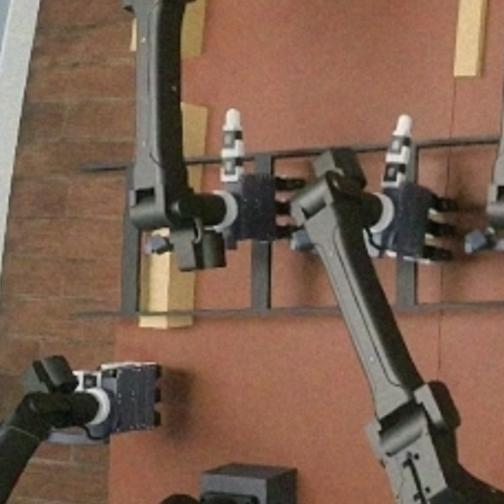

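Request:
move(
  arm5={"target": [-1.40, -0.37, 0.855, 0, 0.7071, -0.7071, 0], "speed": 0.12},
  cameras=[],
)

Request:
move(
  arm5={"target": [-1.40, -0.25, 0.86, 0, 0.7071, -0.7071, 0], "speed": 0.06},
  cameras=["cam_high", "arm5_cam_wrist"],
)

Request:
zoom_image(
  camera="cam_high",
  region=[180, 200, 340, 360],
)

Scene clock: 381.37 s.
Joint torques (N m): arm1=[-0.62 -7.3 9.5 0.35 -0.19 0.03] | arm2=[0.15 -16.15 9.55 0.09 -0.02 -0.14] | arm3=[-0.56 -34.55 11.14 -1.66 1.17 0.52] | arm4=[0.56 -35.78 10.21 -1.52 1 0.33] | arm5=[-0.09 -9.93 10.41 -0.03 -0.31 -0.03] | arm6=[-0.67 -27.81 8.81 -2.22 -0.95 -0.4] | arm7=[0.73 -6.24 7.64 0.2 -0.02 0.14] | arm8=[-1.2 -4.48 8.76 0.28 0.11 0.11]
Heat: arm1: hottest joint3_rad 39 °C; arm2: hottest joint3_rad 41 °C; arm3: hottest joint2_rad 55 °C; arm4: hottest joint2_rad 50 °C; arm5: hottest joint3_rad 36 °C; arm6: hottest joint2_rad 59 °C; arm7: hottest joint3_rad 39 °C; arm8: hottest joint3_rad 45 °C.
move: arm5 off_target
Joint velocities: within noise
arm1, arm2, arm3, arm4, arm6, arm7, arm8: as last shown
arm3.on_its_own: joint5_rad reads -0.046 and still pushes toward -0.016 since a time_out; joint6_rad reads +1.492 and still pushes toward +1.536 since a time_out
arm4.on_its_own: joint6_rad reads +1.668 and still pushes toward +1.710 since a time_out
arm5.joint_positions: joint1_rad=+0.574 joint2_rad=+1.342 joint3_rad=+0.703 joint4_rad=-0.963 joint5_rad=-0.003 joint6_rad=-0.981 hand_index_mcp=-0.374 hand_index_abd=-0.003 hand_index_pip=-0.623 hand_index_dip=-0.508 hand_middle_mcp=-0.377 hand_middle_abd=-0.002 hand_middle_pip=-0.621 hand_middle_dip=-0.504 hand_ring_mcp=-0.371 hand_ring_abd=+0.002 hand_ring_pip=-0.625 hand_ring_dip=-0.510 hand_thumb_cmc=-0.568 hand_thumb_axl=+0.677 hand_thumb_mcp=+0.222 hand_thumb_ipl=+0.168 hand_current_limit=+0.400 hand_speed=-0.600
arm5.joint_status: not commanded
arm5.hand_state: blocked,goal,blocked,blocked,blocked,goal,blocked,blocked,blocked,goal,blocked,goal,goal,goal,goal,goal
arm5.index_mcp_current_ma: 116
arm5.index_abd_current_ma: -2
arm5.index_pip_current_ma: 50
arm5.index_dip_current_ma: 40
arm5.middle_mcp_current_ma: 106
arm5.middle_abd_current_ma: -2
arm5.middle_pip_current_ma: 55
arm5.middle_dip_current_ma: 48
arm5.ring_mcp_current_ma: 126
arm5.ring_abd_current_ma: 1
arm5.ring_pip_current_ma: 46
arm5.ring_dip_current_ma: 34
arm5.thumb_cmc_current_ma: 1
arm5.thumb_axl_current_ma: 0
arm5.thumb_mcp_current_ma: -5
arm5.thumb_ipl_current_ma: 0
arm5.hand_goal_index_mcp: -0.420
arm5.hand_goal_index_abd: 0.000
arm5.hand_goal_index_pip: -0.650
arm5.hand_goal_index_dip: -0.530
arm5.hand_goal_middle_mcp: -0.420
arm5.hand_goal_middle_abd: 0.000
arm5.hand_goal_middle_pip: -0.650
arm5.hand_goal_middle_dip: -0.530
arm5.hand_goal_ring_mcp: -0.420
arm5.hand_goal_ring_abd: 0.000
arm5.hand_goal_ring_pip: -0.650
arm5.hand_goal_ring_dip: -0.530
arm5.hand_goal_thumb_cmc: -0.570
arm5.hand_goal_thumb_axl: 0.678
arm5.hand_goal_thumb_mcp: 0.226
arm5.hand_goal_thumb_ipl: 0.168
arm5.hand: x=-1.3931 y=-0.3819 z=+0.8408 quat_wxyz=(-0.003, -0.704, +0.710, -0.014) (m; scene frame)
arm5.hand_target: x=-1.3998 y=-0.3702 z=+0.8551 quat_wxyz=(+0.000, -0.707, +0.707, +0.000) (m; scene frame)
arm5.hand_status: off_target (0.020 m and 1.7 deg from the pose sent, 0.073 m and 0.8 deg at the start)
arm6.on_its_own: joint4_rad reads -1.555 and still pushes toward -1.620 since a time_out
pictures: none
No camera images: "cameras" was empty.

Scene clock: 383.87 s.
Joint torques (N m): arm1=[-0.73 -7.41 9.48 0.36 -0.19 0.02] | arm2=[0.03 -16.09 9.54 0.09 -0.01 -0.13] | arm3=[-0.32 -34.14 11.69 -1.87 1.19 0.59] | arm4=[0.5 -35.78 10.29 -1.43 0.99 0.34] | arm5=[-3.14 -10.87 15.76 2 0.67 0.24] | arm6=[-0.73 -27.81 8.8 -2.22 -0.95 -0.43] | arm7=[0.73 -6.24 7.64 0.21 -0.03 0.14] | arm8=[-1.2 -4.48 8.77 0.29 0.11 0.11]
Heat: arm1: hottest joint3_rad 39 °C; arm2: hottest joint3_rad 41 °C; arm3: hottest joint2_rad 56 °C; arm4: hottest joint2_rad 51 °C; arm5: hottest joint3_rad 36 °C; arm6: hottest joint2_rad 59 °C; arm7: hottest joint3_rad 38 °C; arm8: hottest joint3_rad 45 °C.
move: arm5 off_target
Joint velocities: within noise
arm1.joint_positions: joint1_rad=+0.196 joint2_rad=+1.100 joint3_rad=+1.105 joint4_rad=-1.514 joint5_rad=+0.000 joint6_rad=-1.307 hand_index_mcp=+0.754 hand_index_abd=+0.003 hand_index_pip=-0.680 hand_index_dip=+0.698 hand_middle_mcp=+0.754 hand_middle_abd=+0.003 hand_middle_pip=-0.680 hand_middle_dip=+0.697 hand_ring_mcp=+0.754 hand_ring_abd=+0.002 hand_ring_pip=-0.680 hand_ring_dip=+0.698 hand_thumb_cmc=+0.714 hand_thumb_axl=+0.677 hand_thumb_mcp=+0.223 hand_thumb_ipl=+0.168 hand_current_limit=+0.780 hand_speed=-0.600
arm1.joint_status: not commanded
arm1.hand_state: goal,goal,goal,goal,goal,goal,goal,goal,goal,goal,goal,goal,goal,goal,goal,goal
arm1.index_mcp_current_ma: 0
arm1.index_abd_current_ma: 7
arm1.index_pip_current_ma: 0
arm1.index_dip_current_ma: -7
arm1.middle_mcp_current_ma: 0
arm1.middle_abd_current_ma: 7
arm1.middle_pip_current_ma: 0
arm1.middle_dip_current_ma: -7
arm1.ring_mcp_current_ma: 0
arm1.ring_abd_current_ma: 6
arm1.ring_pip_current_ma: 0
arm1.ring_dip_current_ma: -6
arm1.thumb_cmc_current_ma: 0
arm1.thumb_axl_current_ma: -2
arm1.thumb_mcp_current_ma: -13
arm1.thumb_ipl_current_ma: -1
arm1.hand_goal_index_mcp: 0.754
arm1.hand_goal_index_abd: 0.000
arm1.hand_goal_index_pip: -0.680
arm1.hand_goal_index_dip: 0.700
arm1.hand_goal_middle_mcp: 0.754
arm1.hand_goal_middle_abd: 0.000
arm1.hand_goal_middle_pip: -0.680
arm1.hand_goal_middle_dip: 0.700
arm1.hand_goal_ring_mcp: 0.754
arm1.hand_goal_ring_abd: 0.000
arm1.hand_goal_ring_pip: -0.680
arm1.hand_goal_ring_dip: 0.700
arm1.hand_goal_thumb_cmc: 0.714
arm1.hand_goal_thumb_axl: 0.678
arm1.hand_goal_thumb_mcp: 0.226
arm1.hand_goal_thumb_ipl: 0.168
arm1.hand: x=+1.2798 y=+0.3131 z=+1.0434 quat_wxyz=(+0.027, +0.733, +0.679, -0.018) (m; scene frame)
arm1.hand_target: x=+1.2813 y=+0.3109 z=+1.0421 quat_wxyz=(+0.031, +0.734, +0.678, -0.020) (m; scene frame)
arm1.hand_status: not commanded
arm2, arm3, arm4, arm6, arm8: as last shown
arm3.joint_positions: joint1_rad=+0.018 joint2_rad=+2.460 joint3_rad=+2.410 joint4_rad=-1.651 joint5_rad=-0.046 joint6_rad=+1.492 hand_index_mcp=+0.781 hand_index_abd=-0.064 hand_index_pip=-0.774 hand_index_dip=+0.585 hand_middle_mcp=+0.747 hand_middle_abd=-0.021 hand_middle_pip=-0.829 hand_middle_dip=+0.573 hand_ring_mcp=+0.722 hand_ring_abd=-0.003 hand_ring_pip=-0.892 hand_ring_dip=+0.553 hand_thumb_cmc=+0.714 hand_thumb_axl=+0.677 hand_thumb_mcp=+0.223 hand_thumb_ipl=+0.168 hand_current_limit=+0.780 hand_speed=-0.600
arm3.index_abd_current_ma: -131
arm3.middle_mcp_current_ma: 184
arm3.middle_pip_current_ma: 183
arm3.ring_mcp_current_ma: 95
arm3.ring_pip_current_ma: 8
arm3.ring_dip_current_ma: 2
arm3.on_its_own: joint5_rad reads -0.046 and still pushes toward -0.016 since a time_out; joint6_rad reads +1.492 and still pushes toward +1.536 since a time_out
arm3.hand: x=-0.5171 y=-0.0448 z=+0.8421 quat_wxyz=(-0.057, +0.727, -0.683, -0.032) (m; scene frame)
arm3.hand_target: x=-0.5348 y=-0.0407 z=+0.9240 quat_wxyz=(-0.012, +0.707, -0.707, -0.012) (m; scene frame)
arm4.joint_positions: joint1_rad=+0.183 joint2_rad=+2.546 joint3_rad=+2.523 joint4_rad=-1.642 joint5_rad=-0.003 joint6_rad=+1.668 hand_index_mcp=+0.735 hand_index_abd=-0.020 hand_index_pip=-0.804 hand_index_dip=+0.572 hand_middle_mcp=+0.724 hand_middle_abd=-0.012 hand_middle_pip=-0.855 hand_middle_dip=+0.563 hand_ring_mcp=+0.704 hand_ring_abd=-0.006 hand_ring_pip=-0.892 hand_ring_dip=+0.553 hand_thumb_cmc=+0.714 hand_thumb_axl=+0.677 hand_thumb_mcp=+0.221 hand_thumb_ipl=+0.168 hand_current_limit=+0.780 hand_speed=-0.600
arm4.index_mcp_current_ma: 254
arm4.index_abd_current_ma: -68
arm4.ring_mcp_current_ma: 101
arm4.ring_abd_current_ma: -18
arm4.on_its_own: joint6_rad reads +1.668 and still pushes toward +1.710 since a time_out
arm4.hand: x=-1.1275 y=-0.0466 z=+0.8377 quat_wxyz=(-0.034, +0.728, -0.684, -0.032) (m; scene frame)
arm4.hand_target: x=-1.1399 y=-0.0460 z=+0.9262 quat_wxyz=(+0.002, +0.709, -0.705, +0.000) (m; scene frame)
arm5.joint_positions: joint1_rad=+0.448 joint2_rad=+1.548 joint3_rad=+0.918 joint4_rad=-1.062 joint5_rad=-0.026 joint6_rad=-1.175 hand_index_mcp=-0.376 hand_index_abd=-0.003 hand_index_pip=-0.621 hand_index_dip=-0.510 hand_middle_mcp=-0.377 hand_middle_abd=-0.002 hand_middle_pip=-0.621 hand_middle_dip=-0.504 hand_ring_mcp=-0.371 hand_ring_abd=+0.002 hand_ring_pip=-0.625 hand_ring_dip=-0.510 hand_thumb_cmc=-0.568 hand_thumb_axl=+0.677 hand_thumb_mcp=+0.222 hand_thumb_ipl=+0.168 hand_current_limit=+0.400 hand_speed=-0.600
arm5.joint_status: not commanded
arm5.hand_state: blocked,goal,blocked,blocked,blocked,goal,blocked,blocked,blocked,goal,blocked,goal,goal,goal,goal,goal
arm5.index_mcp_current_ma: 109
arm5.index_abd_current_ma: -2
arm5.index_pip_current_ma: 56
arm5.index_dip_current_ma: 35
arm5.middle_mcp_current_ma: 106
arm5.middle_abd_current_ma: -1
arm5.middle_pip_current_ma: 55
arm5.middle_dip_current_ma: 48
arm5.ring_mcp_current_ma: 126
arm5.ring_abd_current_ma: 1
arm5.ring_pip_current_ma: 46
arm5.ring_dip_current_ma: 34
arm5.thumb_cmc_current_ma: 1
arm5.thumb_axl_current_ma: 0
arm5.thumb_mcp_current_ma: -5
arm5.thumb_ipl_current_ma: 0
arm5.hand_goal_index_mcp: -0.420
arm5.hand_goal_index_abd: 0.000
arm5.hand_goal_index_pip: -0.650
arm5.hand_goal_index_dip: -0.530
arm5.hand_goal_middle_mcp: -0.420
arm5.hand_goal_middle_abd: 0.000
arm5.hand_goal_middle_pip: -0.650
arm5.hand_goal_middle_dip: -0.530
arm5.hand_goal_ring_mcp: -0.420
arm5.hand_goal_ring_abd: 0.000
arm5.hand_goal_ring_pip: -0.650
arm5.hand_goal_ring_dip: -0.530
arm5.hand_goal_thumb_cmc: -0.570
arm5.hand_goal_thumb_axl: 0.678
arm5.hand_goal_thumb_mcp: 0.226
arm5.hand_goal_thumb_ipl: 0.168
arm5.hand: x=-1.3910 y=-0.3176 z=+0.8389 quat_wxyz=(-0.032, -0.726, +0.685, -0.051) (m; scene frame)
arm5.hand_target: x=-1.3962 y=-0.2554 z=+0.8645 quat_wxyz=(+0.000, -0.707, +0.708, +0.000) (m; scene frame)
arm5.hand_status: off_target (0.071 m and 7.6 deg from the pose sent, 0.134 m and 1.7 deg at the start)
arm6.joint_positions: joint1_rad=+0.588 joint2_rad=+2.242 joint3_rad=+2.102 joint4_rad=-1.555 joint5_rad=+0.020 joint6_rad=-0.937 hand_index_mcp=+0.707 hand_index_abd=+0.001 hand_index_pip=-0.827 hand_index_dip=+0.586 hand_middle_mcp=+0.739 hand_middle_abd=+0.000 hand_middle_pip=-0.812 hand_middle_dip=+0.589 hand_ring_mcp=+0.757 hand_ring_abd=+0.020 hand_ring_pip=-0.777 hand_ring_dip=+0.586 hand_thumb_cmc=+0.714 hand_thumb_axl=+0.677 hand_thumb_mcp=+0.223 hand_thumb_ipl=+0.168 hand_current_limit=+0.780 hand_speed=-0.600
arm6.hand_state: blocked,goal,blocked,blocked,blocked,goal,blocked,blocked,blocked,goal,blocked,blocked,goal,goal,goal,goal
arm6.middle_mcp_current_ma: 211
arm6.ring_abd_current_ma: 43
arm6.on_its_own: joint4_rad reads -1.555 and still pushes toward -1.620 since a time_out
arm6.hand: x=-0.8241 y=-0.0778 z=+0.8489 quat_wxyz=(+0.000, -0.691, +0.720, -0.063) (m; scene frame)
arm7.joint_positions: joint1_rad=-0.209 joint2_rad=+1.098 joint3_rad=+1.099 joint4_rad=-1.493 joint5_rad=-0.003 joint6_rad=-1.811 hand_index_mcp=+0.755 hand_index_abd=+0.002 hand_index_pip=-0.678 hand_index_dip=+0.698 hand_middle_mcp=+0.756 hand_middle_abd=+0.001 hand_middle_pip=-0.678 hand_middle_dip=+0.698 hand_ring_mcp=+0.757 hand_ring_abd=+0.003 hand_ring_pip=-0.674 hand_ring_dip=+0.702 hand_thumb_cmc=+0.714 hand_thumb_axl=+0.677 hand_thumb_mcp=+0.221 hand_thumb_ipl=+0.168 hand_current_limit=+0.780 hand_speed=-0.600
arm7.joint_status: not commanded
arm7.hand_state: goal,goal,goal,goal,goal,goal,goal,goal,goal,goal,goal,goal,goal,goal,goal,goal
arm7.index_mcp_current_ma: 3
arm7.index_abd_current_ma: 3
arm7.index_pip_current_ma: 3
arm7.index_dip_current_ma: -4
arm7.middle_mcp_current_ma: 3
arm7.middle_abd_current_ma: 1
arm7.middle_pip_current_ma: 3
arm7.middle_dip_current_ma: -4
arm7.ring_mcp_current_ma: 6
arm7.ring_abd_current_ma: 5
arm7.ring_pip_current_ma: 14
arm7.ring_dip_current_ma: 4
arm7.thumb_cmc_current_ma: 0
arm7.thumb_axl_current_ma: -1
arm7.thumb_mcp_current_ma: -14
arm7.thumb_ipl_current_ma: -1
arm7.hand_goal_index_mcp: 0.754
arm7.hand_goal_index_abd: 0.000
arm7.hand_goal_index_pip: -0.680
arm7.hand_goal_index_dip: 0.700
arm7.hand_goal_middle_mcp: 0.754
arm7.hand_goal_middle_abd: 0.000
arm7.hand_goal_middle_pip: -0.680
arm7.hand_goal_middle_dip: 0.700
arm7.hand_goal_ring_mcp: 0.754
arm7.hand_goal_ring_abd: 0.000
arm7.hand_goal_ring_pip: -0.680
arm7.hand_goal_ring_dip: 0.700
arm7.hand_goal_thumb_cmc: 0.714
arm7.hand_goal_thumb_axl: 0.678
arm7.hand_goal_thumb_mcp: 0.226
arm7.hand_goal_thumb_ipl: 0.168
arm7.hand: x=+0.4101 y=-0.3209 z=+1.0302 quat_wxyz=(+0.034, -0.701, +0.712, +0.015) (m; scene frame)
arm7.hand_target: x=+0.4077 y=-0.3214 z=+1.0297 quat_wxyz=(+0.031, -0.700, +0.713, +0.012) (m; scene frame)
arm7.hand_status: not commanded
pictures: arm5_cam_wrist, cam_high

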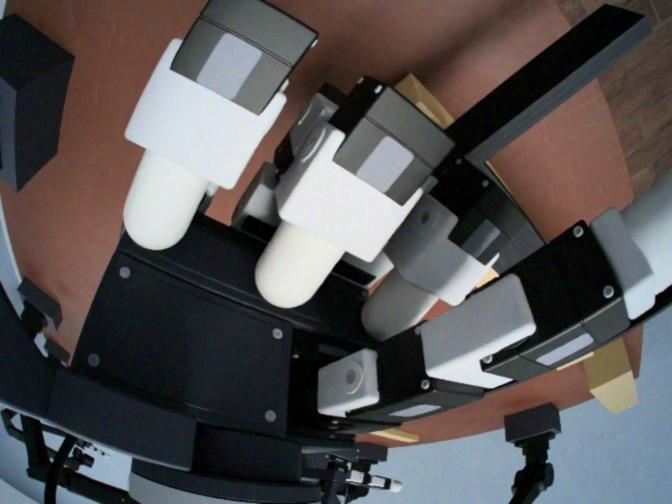

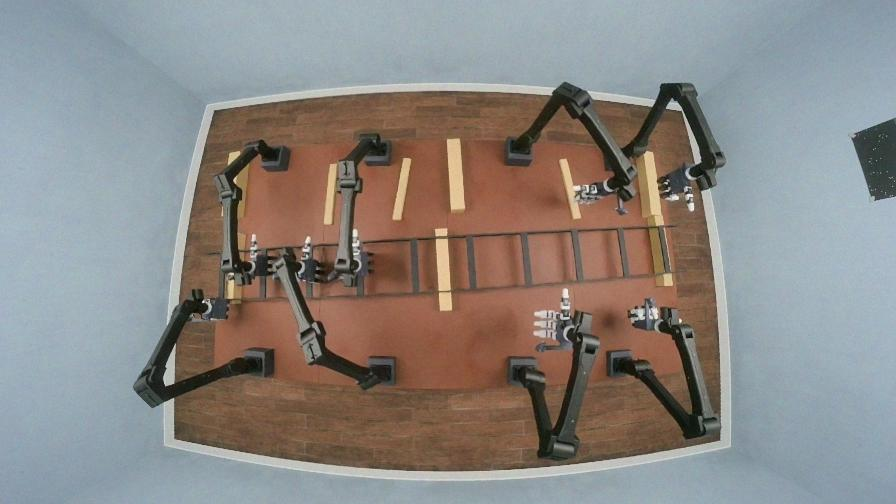

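Scaled by 3.150 from the camera's 896x504 image, which has a finer 1280x720 frame.

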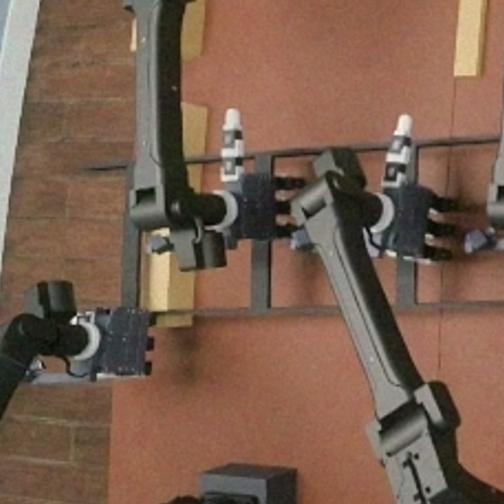

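Request:
move(
  arm3={"joints": {"joint2_rad": 2.24, "joint3_rad": 2.52}, "min_time_s": 2},
  arm4={"joints": {"joint2_rad": 2.32, "joint3_rad": 2.65}, "min_time_s": 2},
  arm6={"joints": {"joint2_rad": 2.04, "joint3_rad": 2.2}, "min_time_s": 2},
  arm5={"target": [-1.40, -0.20, 0.87, 0, 0.7071, -0.7071, 0], "speed": 0.04},
  cameras=["cam_high"],
)

Request:
zoom_image(
  camera="cam_high",
  region=[180, 200, 340, 360],
)

Scene clock: 389.70 s.
Joint torques (N m): arm1=[-0.67 -7.41 9.48 0.32 -0.19 0.02] | arm2=[0.09 -16.09 9.55 0.08 -0.01 -0.14] | arm3=[-0.91 -44.69 18.8 -1.14 1.16 0.45] | arm4=[0.56 -45.51 15.68 -0.59 1.2 0.32] | arm5=[-4.72 -11.69 18.28 2.89 1.21 0.43] | arm6=[-0.73 -35.55 14.6 -2.22 -1.07 -0.53] | arm7=[0.67 -6.24 7.65 0.2 -0.02 0.14] | arm8=[-1.2 -4.42 8.77 0.29 0.11 0.11]
Heat: arm1: hottest joint3_rad 39 °C; arm2: hottest joint3_rad 41 °C; arm3: hottest joint2_rad 57 °C; arm4: hottest joint2_rad 51 °C; arm5: hottest joint3_rad 40 °C; arm6: hottest joint2_rad 58 °C; arm7: hottest joint3_rad 38 °C; arm8: hottest joint3_rad 44 °C.
move: arm3 time_out; arm4 time_out; arm5 off_target; arm6 time_out
Joint velocities: within noise
arm1, arm7, arm8: as last shown
arm2.joint_positions: joint1_rad=+0.792 joint2_rad=+1.647 joint3_rad=+1.406 joint4_rad=-1.372 joint5_rad=+0.007 joint6_rad=+0.761 hand_index_mcp=+0.752 hand_index_abd=-0.003 hand_index_pip=+0.575 hand_index_dip=+0.694 hand_middle_mcp=+0.749 hand_middle_abd=-0.004 hand_middle_pip=+0.574 hand_middle_dip=+0.693 hand_ring_mcp=+0.751 hand_ring_abd=-0.003 hand_ring_pip=+0.575 hand_ring_dip=+0.694 hand_thumb_cmc=+0.714 hand_thumb_axl=+0.677 hand_thumb_mcp=+0.222 hand_thumb_ipl=+0.168 hand_current_limit=+0.780 hand_speed=-0.600
arm2.joint_status: not commanded
arm2.hand_state: goal,goal,goal,goal,goal,goal,goal,goal,goal,goal,goal,goal,goal,goal,goal,goal
arm2.index_mcp_current_ma: -2
arm2.index_abd_current_ma: -3
arm2.index_pip_current_ma: -3
arm2.index_dip_current_ma: -2
arm2.middle_mcp_current_ma: -7
arm2.middle_abd_current_ma: -4
arm2.middle_pip_current_ma: -4
arm2.middle_dip_current_ma: -3
arm2.ring_mcp_current_ma: -3
arm2.ring_abd_current_ma: -3
arm2.ring_pip_current_ma: -3
arm2.ring_dip_current_ma: -3
arm2.thumb_cmc_current_ma: 0
arm2.thumb_axl_current_ma: -1
arm2.thumb_mcp_current_ma: -6
arm2.thumb_ipl_current_ma: 0
arm2.hand_goal_index_mcp: 0.754
arm2.hand_goal_index_abd: 0.000
arm2.hand_goal_index_pip: 0.578
arm2.hand_goal_index_dip: 0.696
arm2.hand_goal_middle_mcp: 0.754
arm2.hand_goal_middle_abd: 0.000
arm2.hand_goal_middle_pip: 0.578
arm2.hand_goal_middle_dip: 0.696
arm2.hand_goal_ring_mcp: 0.754
arm2.hand_goal_ring_abd: 0.000
arm2.hand_goal_ring_pip: 0.578
arm2.hand_goal_ring_dip: 0.696
arm2.hand_goal_thumb_cmc: 0.714
arm2.hand_goal_thumb_axl: 0.678
arm2.hand_goal_thumb_mcp: 0.226
arm2.hand_goal_thumb_ipl: 0.168
arm2.hand: x=+0.7449 y=+0.2092 z=+0.9789 quat_wxyz=(-0.014, +1.000, -0.002, -0.015) (m; scene frame)
arm2.hand_target: x=+0.7496 y=+0.2005 z=+1.0000 quat_wxyz=(+0.000, +1.000, +0.000, +0.000) (m; scene frame)
arm2.hand_status: not commanded
arm3.joint_positions: joint1_rad=+0.018 joint2_rad=+2.457 joint3_rad=+2.410 joint4_rad=-1.666 joint5_rad=-0.046 joint6_rad=+1.497 hand_index_mcp=+0.782 hand_index_abd=-0.064 hand_index_pip=-0.773 hand_index_dip=+0.585 hand_middle_mcp=+0.743 hand_middle_abd=-0.021 hand_middle_pip=-0.832 hand_middle_dip=+0.573 hand_ring_mcp=+0.721 hand_ring_abd=-0.003 hand_ring_pip=-0.892 hand_ring_dip=+0.553 hand_thumb_cmc=+0.714 hand_thumb_axl=+0.677 hand_thumb_mcp=+0.223 hand_thumb_ipl=+0.168 hand_current_limit=+0.780 hand_speed=-0.600
arm3.joint_status: joint2_rad time_out (moved -0.003 of -0.220); joint3_rad time_out (moved +0.000 of +0.110)
arm3.hand_state: blocked,blocked,blocked,blocked,blocked,blocked,blocked,blocked,blocked,goal,goal,goal,goal,goal,goal,goal
arm3.index_mcp_current_ma: 335
arm3.index_abd_current_ma: -131
arm3.index_pip_current_ma: 419
arm3.index_dip_current_ma: 69
arm3.middle_mcp_current_ma: 170
arm3.middle_abd_current_ma: -27
arm3.middle_pip_current_ma: 174
arm3.middle_dip_current_ma: 38
arm3.ring_mcp_current_ma: 94
arm3.ring_abd_current_ma: -2
arm3.ring_pip_current_ma: 8
arm3.ring_dip_current_ma: 2
arm3.thumb_cmc_current_ma: 0
arm3.thumb_axl_current_ma: 0
arm3.thumb_mcp_current_ma: -4
arm3.thumb_ipl_current_ma: 0
arm3.hand_goal_index_mcp: 0.680
arm3.hand_goal_index_abd: 0.000
arm3.hand_goal_index_pip: -0.900
arm3.hand_goal_index_dip: 0.550
arm3.hand_goal_middle_mcp: 0.680
arm3.hand_goal_middle_abd: 0.000
arm3.hand_goal_middle_pip: -0.900
arm3.hand_goal_middle_dip: 0.550
arm3.hand_goal_ring_mcp: 0.680
arm3.hand_goal_ring_abd: 0.000
arm3.hand_goal_ring_pip: -0.900
arm3.hand_goal_ring_dip: 0.550
arm3.hand_goal_thumb_cmc: 0.714
arm3.hand_goal_thumb_axl: 0.678
arm3.hand_goal_thumb_mcp: 0.226
arm3.hand_goal_thumb_ipl: 0.168
arm3.on_its_own: joint2_rad reads +2.457 and still pushes toward +2.240 since a time_out; joint3_rad reads +2.410 and still pushes toward +2.520 since a time_out; joint5_rad reads -0.046 and still pushes toward -0.016 since a time_out; joint6_rad reads +1.497 and still pushes toward +1.536 since a time_out
arm3.hand: x=-0.5169 y=-0.0410 z=+0.8451 quat_wxyz=(-0.061, +0.725, -0.685, -0.036) (m; scene frame)
arm3.hand_target: x=-0.5331 y=-0.0479 z=+1.0346 quat_wxyz=(+0.061, +0.706, -0.703, +0.056) (m; scene frame)
arm3.hand_status: not commanded
arm4.joint_positions: joint1_rad=+0.183 joint2_rad=+2.543 joint3_rad=+2.523 joint4_rad=-1.667 joint5_rad=-0.008 joint6_rad=+1.671 hand_index_mcp=+0.745 hand_index_abd=-0.024 hand_index_pip=-0.776 hand_index_dip=+0.574 hand_middle_mcp=+0.726 hand_middle_abd=-0.020 hand_middle_pip=-0.845 hand_middle_dip=+0.564 hand_ring_mcp=+0.702 hand_ring_abd=-0.004 hand_ring_pip=-0.892 hand_ring_dip=+0.553 hand_thumb_cmc=+0.714 hand_thumb_axl=+0.677 hand_thumb_mcp=+0.221 hand_thumb_ipl=+0.168 hand_current_limit=+0.780 hand_speed=-0.600
arm4.joint_status: joint2_rad time_out (moved -0.003 of -0.226); joint3_rad time_out (moved +0.000 of +0.127)
arm4.hand_state: blocked,blocked,blocked,blocked,blocked,blocked,blocked,goal,blocked,goal,goal,goal,goal,goal,goal,goal
arm4.index_mcp_current_ma: 306
arm4.index_abd_current_ma: -84
arm4.index_pip_current_ma: 490
arm4.index_dip_current_ma: 99
arm4.middle_mcp_current_ma: 209
arm4.middle_abd_current_ma: -69
arm4.middle_pip_current_ma: 238
arm4.middle_dip_current_ma: 56
arm4.ring_mcp_current_ma: 95
arm4.ring_abd_current_ma: -11
arm4.ring_pip_current_ma: 31
arm4.ring_dip_current_ma: 12
arm4.thumb_cmc_current_ma: 0
arm4.thumb_axl_current_ma: -3
arm4.thumb_mcp_current_ma: -23
arm4.thumb_ipl_current_ma: -1
arm4.hand_goal_index_mcp: 0.680
arm4.hand_goal_index_abd: 0.000
arm4.hand_goal_index_pip: -0.900
arm4.hand_goal_index_dip: 0.550
arm4.hand_goal_middle_mcp: 0.680
arm4.hand_goal_middle_abd: 0.000
arm4.hand_goal_middle_pip: -0.900
arm4.hand_goal_middle_dip: 0.550
arm4.hand_goal_ring_mcp: 0.680
arm4.hand_goal_ring_abd: 0.000
arm4.hand_goal_ring_pip: -0.900
arm4.hand_goal_ring_dip: 0.550
arm4.hand_goal_thumb_cmc: 0.714
arm4.hand_goal_thumb_axl: 0.678
arm4.hand_goal_thumb_mcp: 0.226
arm4.hand_goal_thumb_ipl: 0.168
arm4.on_its_own: joint2_rad reads +2.543 and still pushes toward +2.320 since a time_out; joint3_rad reads +2.523 and still pushes toward +2.635 since a time_out; joint6_rad reads +1.671 and still pushes toward +1.710 since a time_out
arm4.hand: x=-1.1275 y=-0.0405 z=+0.8411 quat_wxyz=(-0.042, +0.726, -0.685, -0.039) (m; scene frame)
arm4.hand_target: x=-1.1400 y=-0.0528 z=+1.0355 quat_wxyz=(+0.061, +0.705, -0.703, +0.078) (m; scene frame)
arm4.hand_status: not commanded
arm5.joint_positions: joint1_rad=+0.425 joint2_rad=+1.599 joint3_rad=+0.986 joint4_rad=-1.132 joint5_rad=-0.039 joint6_rad=-1.234 hand_index_mcp=-0.378 hand_index_abd=-0.003 hand_index_pip=-0.620 hand_index_dip=-0.511 hand_middle_mcp=-0.377 hand_middle_abd=-0.002 hand_middle_pip=-0.621 hand_middle_dip=-0.504 hand_ring_mcp=-0.371 hand_ring_abd=+0.002 hand_ring_pip=-0.625 hand_ring_dip=-0.510 hand_thumb_cmc=-0.568 hand_thumb_axl=+0.677 hand_thumb_mcp=+0.222 hand_thumb_ipl=+0.168 hand_current_limit=+0.400 hand_speed=-0.600
arm5.joint_status: not commanded
arm5.hand_state: blocked,goal,blocked,goal,blocked,goal,blocked,blocked,blocked,goal,blocked,goal,goal,goal,goal,goal
arm5.index_mcp_current_ma: 103
arm5.index_abd_current_ma: -2
arm5.index_pip_current_ma: 60
arm5.index_dip_current_ma: 31
arm5.middle_mcp_current_ma: 106
arm5.middle_abd_current_ma: -1
arm5.middle_pip_current_ma: 55
arm5.middle_dip_current_ma: 48
arm5.ring_mcp_current_ma: 126
arm5.ring_abd_current_ma: 1
arm5.ring_pip_current_ma: 46
arm5.ring_dip_current_ma: 34
arm5.thumb_cmc_current_ma: 1
arm5.thumb_axl_current_ma: 0
arm5.thumb_mcp_current_ma: -5
arm5.thumb_ipl_current_ma: 0
arm5.hand_goal_index_mcp: -0.420
arm5.hand_goal_index_abd: 0.000
arm5.hand_goal_index_pip: -0.650
arm5.hand_goal_index_dip: -0.530
arm5.hand_goal_middle_mcp: -0.420
arm5.hand_goal_middle_abd: 0.000
arm5.hand_goal_middle_pip: -0.650
arm5.hand_goal_middle_dip: -0.530
arm5.hand_goal_ring_mcp: -0.420
arm5.hand_goal_ring_abd: 0.000
arm5.hand_goal_ring_pip: -0.650
arm5.hand_goal_ring_dip: -0.530
arm5.hand_goal_thumb_cmc: -0.570
arm5.hand_goal_thumb_axl: 0.678
arm5.hand_goal_thumb_mcp: 0.226
arm5.hand_goal_thumb_ipl: 0.168
arm5.hand: x=-1.3902 y=-0.3091 z=+0.8415 quat_wxyz=(-0.050, -0.736, +0.671, -0.071) (m; scene frame)
arm5.hand_target: x=-1.3920 y=-0.2229 z=+0.8756 quat_wxyz=(+0.000, -0.706, +0.708, +0.000) (m; scene frame)
arm5.hand_status: off_target (0.113 m and 11.3 deg from the pose sent, 0.122 m and 7.6 deg at the start; pose on its path clipped on 86 of 115 steps)
arm6.joint_positions: joint1_rad=+0.588 joint2_rad=+2.238 joint3_rad=+2.102 joint4_rad=-1.555 joint5_rad=+0.023 joint6_rad=-0.927 hand_index_mcp=+0.711 hand_index_abd=+0.001 hand_index_pip=-0.827 hand_index_dip=+0.586 hand_middle_mcp=+0.739 hand_middle_abd=+0.000 hand_middle_pip=-0.812 hand_middle_dip=+0.589 hand_ring_mcp=+0.757 hand_ring_abd=+0.014 hand_ring_pip=-0.777 hand_ring_dip=+0.586 hand_thumb_cmc=+0.714 hand_thumb_axl=+0.677 hand_thumb_mcp=+0.223 hand_thumb_ipl=+0.168 hand_current_limit=+0.780 hand_speed=-0.600
arm6.joint_status: joint2_rad time_out (moved -0.004 of -0.202); joint3_rad time_out (moved +0.000 of +0.098)
arm6.hand_state: blocked,goal,blocked,blocked,blocked,goal,blocked,blocked,blocked,goal,blocked,blocked,goal,goal,goal,goal
arm6.index_mcp_current_ma: 94
arm6.index_abd_current_ma: 1
arm6.index_pip_current_ma: 253
arm6.index_dip_current_ma: 108
arm6.middle_mcp_current_ma: 211
arm6.middle_abd_current_ma: 0
arm6.middle_pip_current_ma: 320
arm6.middle_dip_current_ma: 120
arm6.ring_mcp_current_ma: 294
arm6.ring_abd_current_ma: 27
arm6.ring_pip_current_ma: 485
arm6.ring_dip_current_ma: 108
arm6.thumb_cmc_current_ma: 0
arm6.thumb_axl_current_ma: -1
arm6.thumb_mcp_current_ma: -7
arm6.thumb_ipl_current_ma: 0
arm6.hand_goal_index_mcp: 0.680
arm6.hand_goal_index_abd: 0.000
arm6.hand_goal_index_pip: -0.900
arm6.hand_goal_index_dip: 0.550
arm6.hand_goal_middle_mcp: 0.680
arm6.hand_goal_middle_abd: 0.000
arm6.hand_goal_middle_pip: -0.900
arm6.hand_goal_middle_dip: 0.550
arm6.hand_goal_ring_mcp: 0.680
arm6.hand_goal_ring_abd: 0.000
arm6.hand_goal_ring_pip: -0.900
arm6.hand_goal_ring_dip: 0.550
arm6.hand_goal_thumb_cmc: 0.714
arm6.hand_goal_thumb_axl: 0.678
arm6.hand_goal_thumb_mcp: 0.226
arm6.hand_goal_thumb_ipl: 0.168
arm6.on_its_own: joint2_rad reads +2.238 and still pushes toward +2.040 since a time_out; joint3_rad reads +2.102 and still pushes toward +2.200 since a time_out; joint4_rad reads -1.555 and still pushes toward -1.620 since a time_out; joint6_rad reads -0.927 and still pushes toward -0.976 since a time_out
arm6.hand: x=-0.8235 y=-0.0765 z=+0.8514 quat_wxyz=(+0.002, -0.688, +0.723, -0.062) (m; scene frame)
arm6.hand_target: x=-0.8302 y=-0.0842 z=+1.0324 quat_wxyz=(+0.011, -0.706, +0.706, +0.054) (m; scene frame)
arm6.hand_status: not commanded
pictures: cam_high

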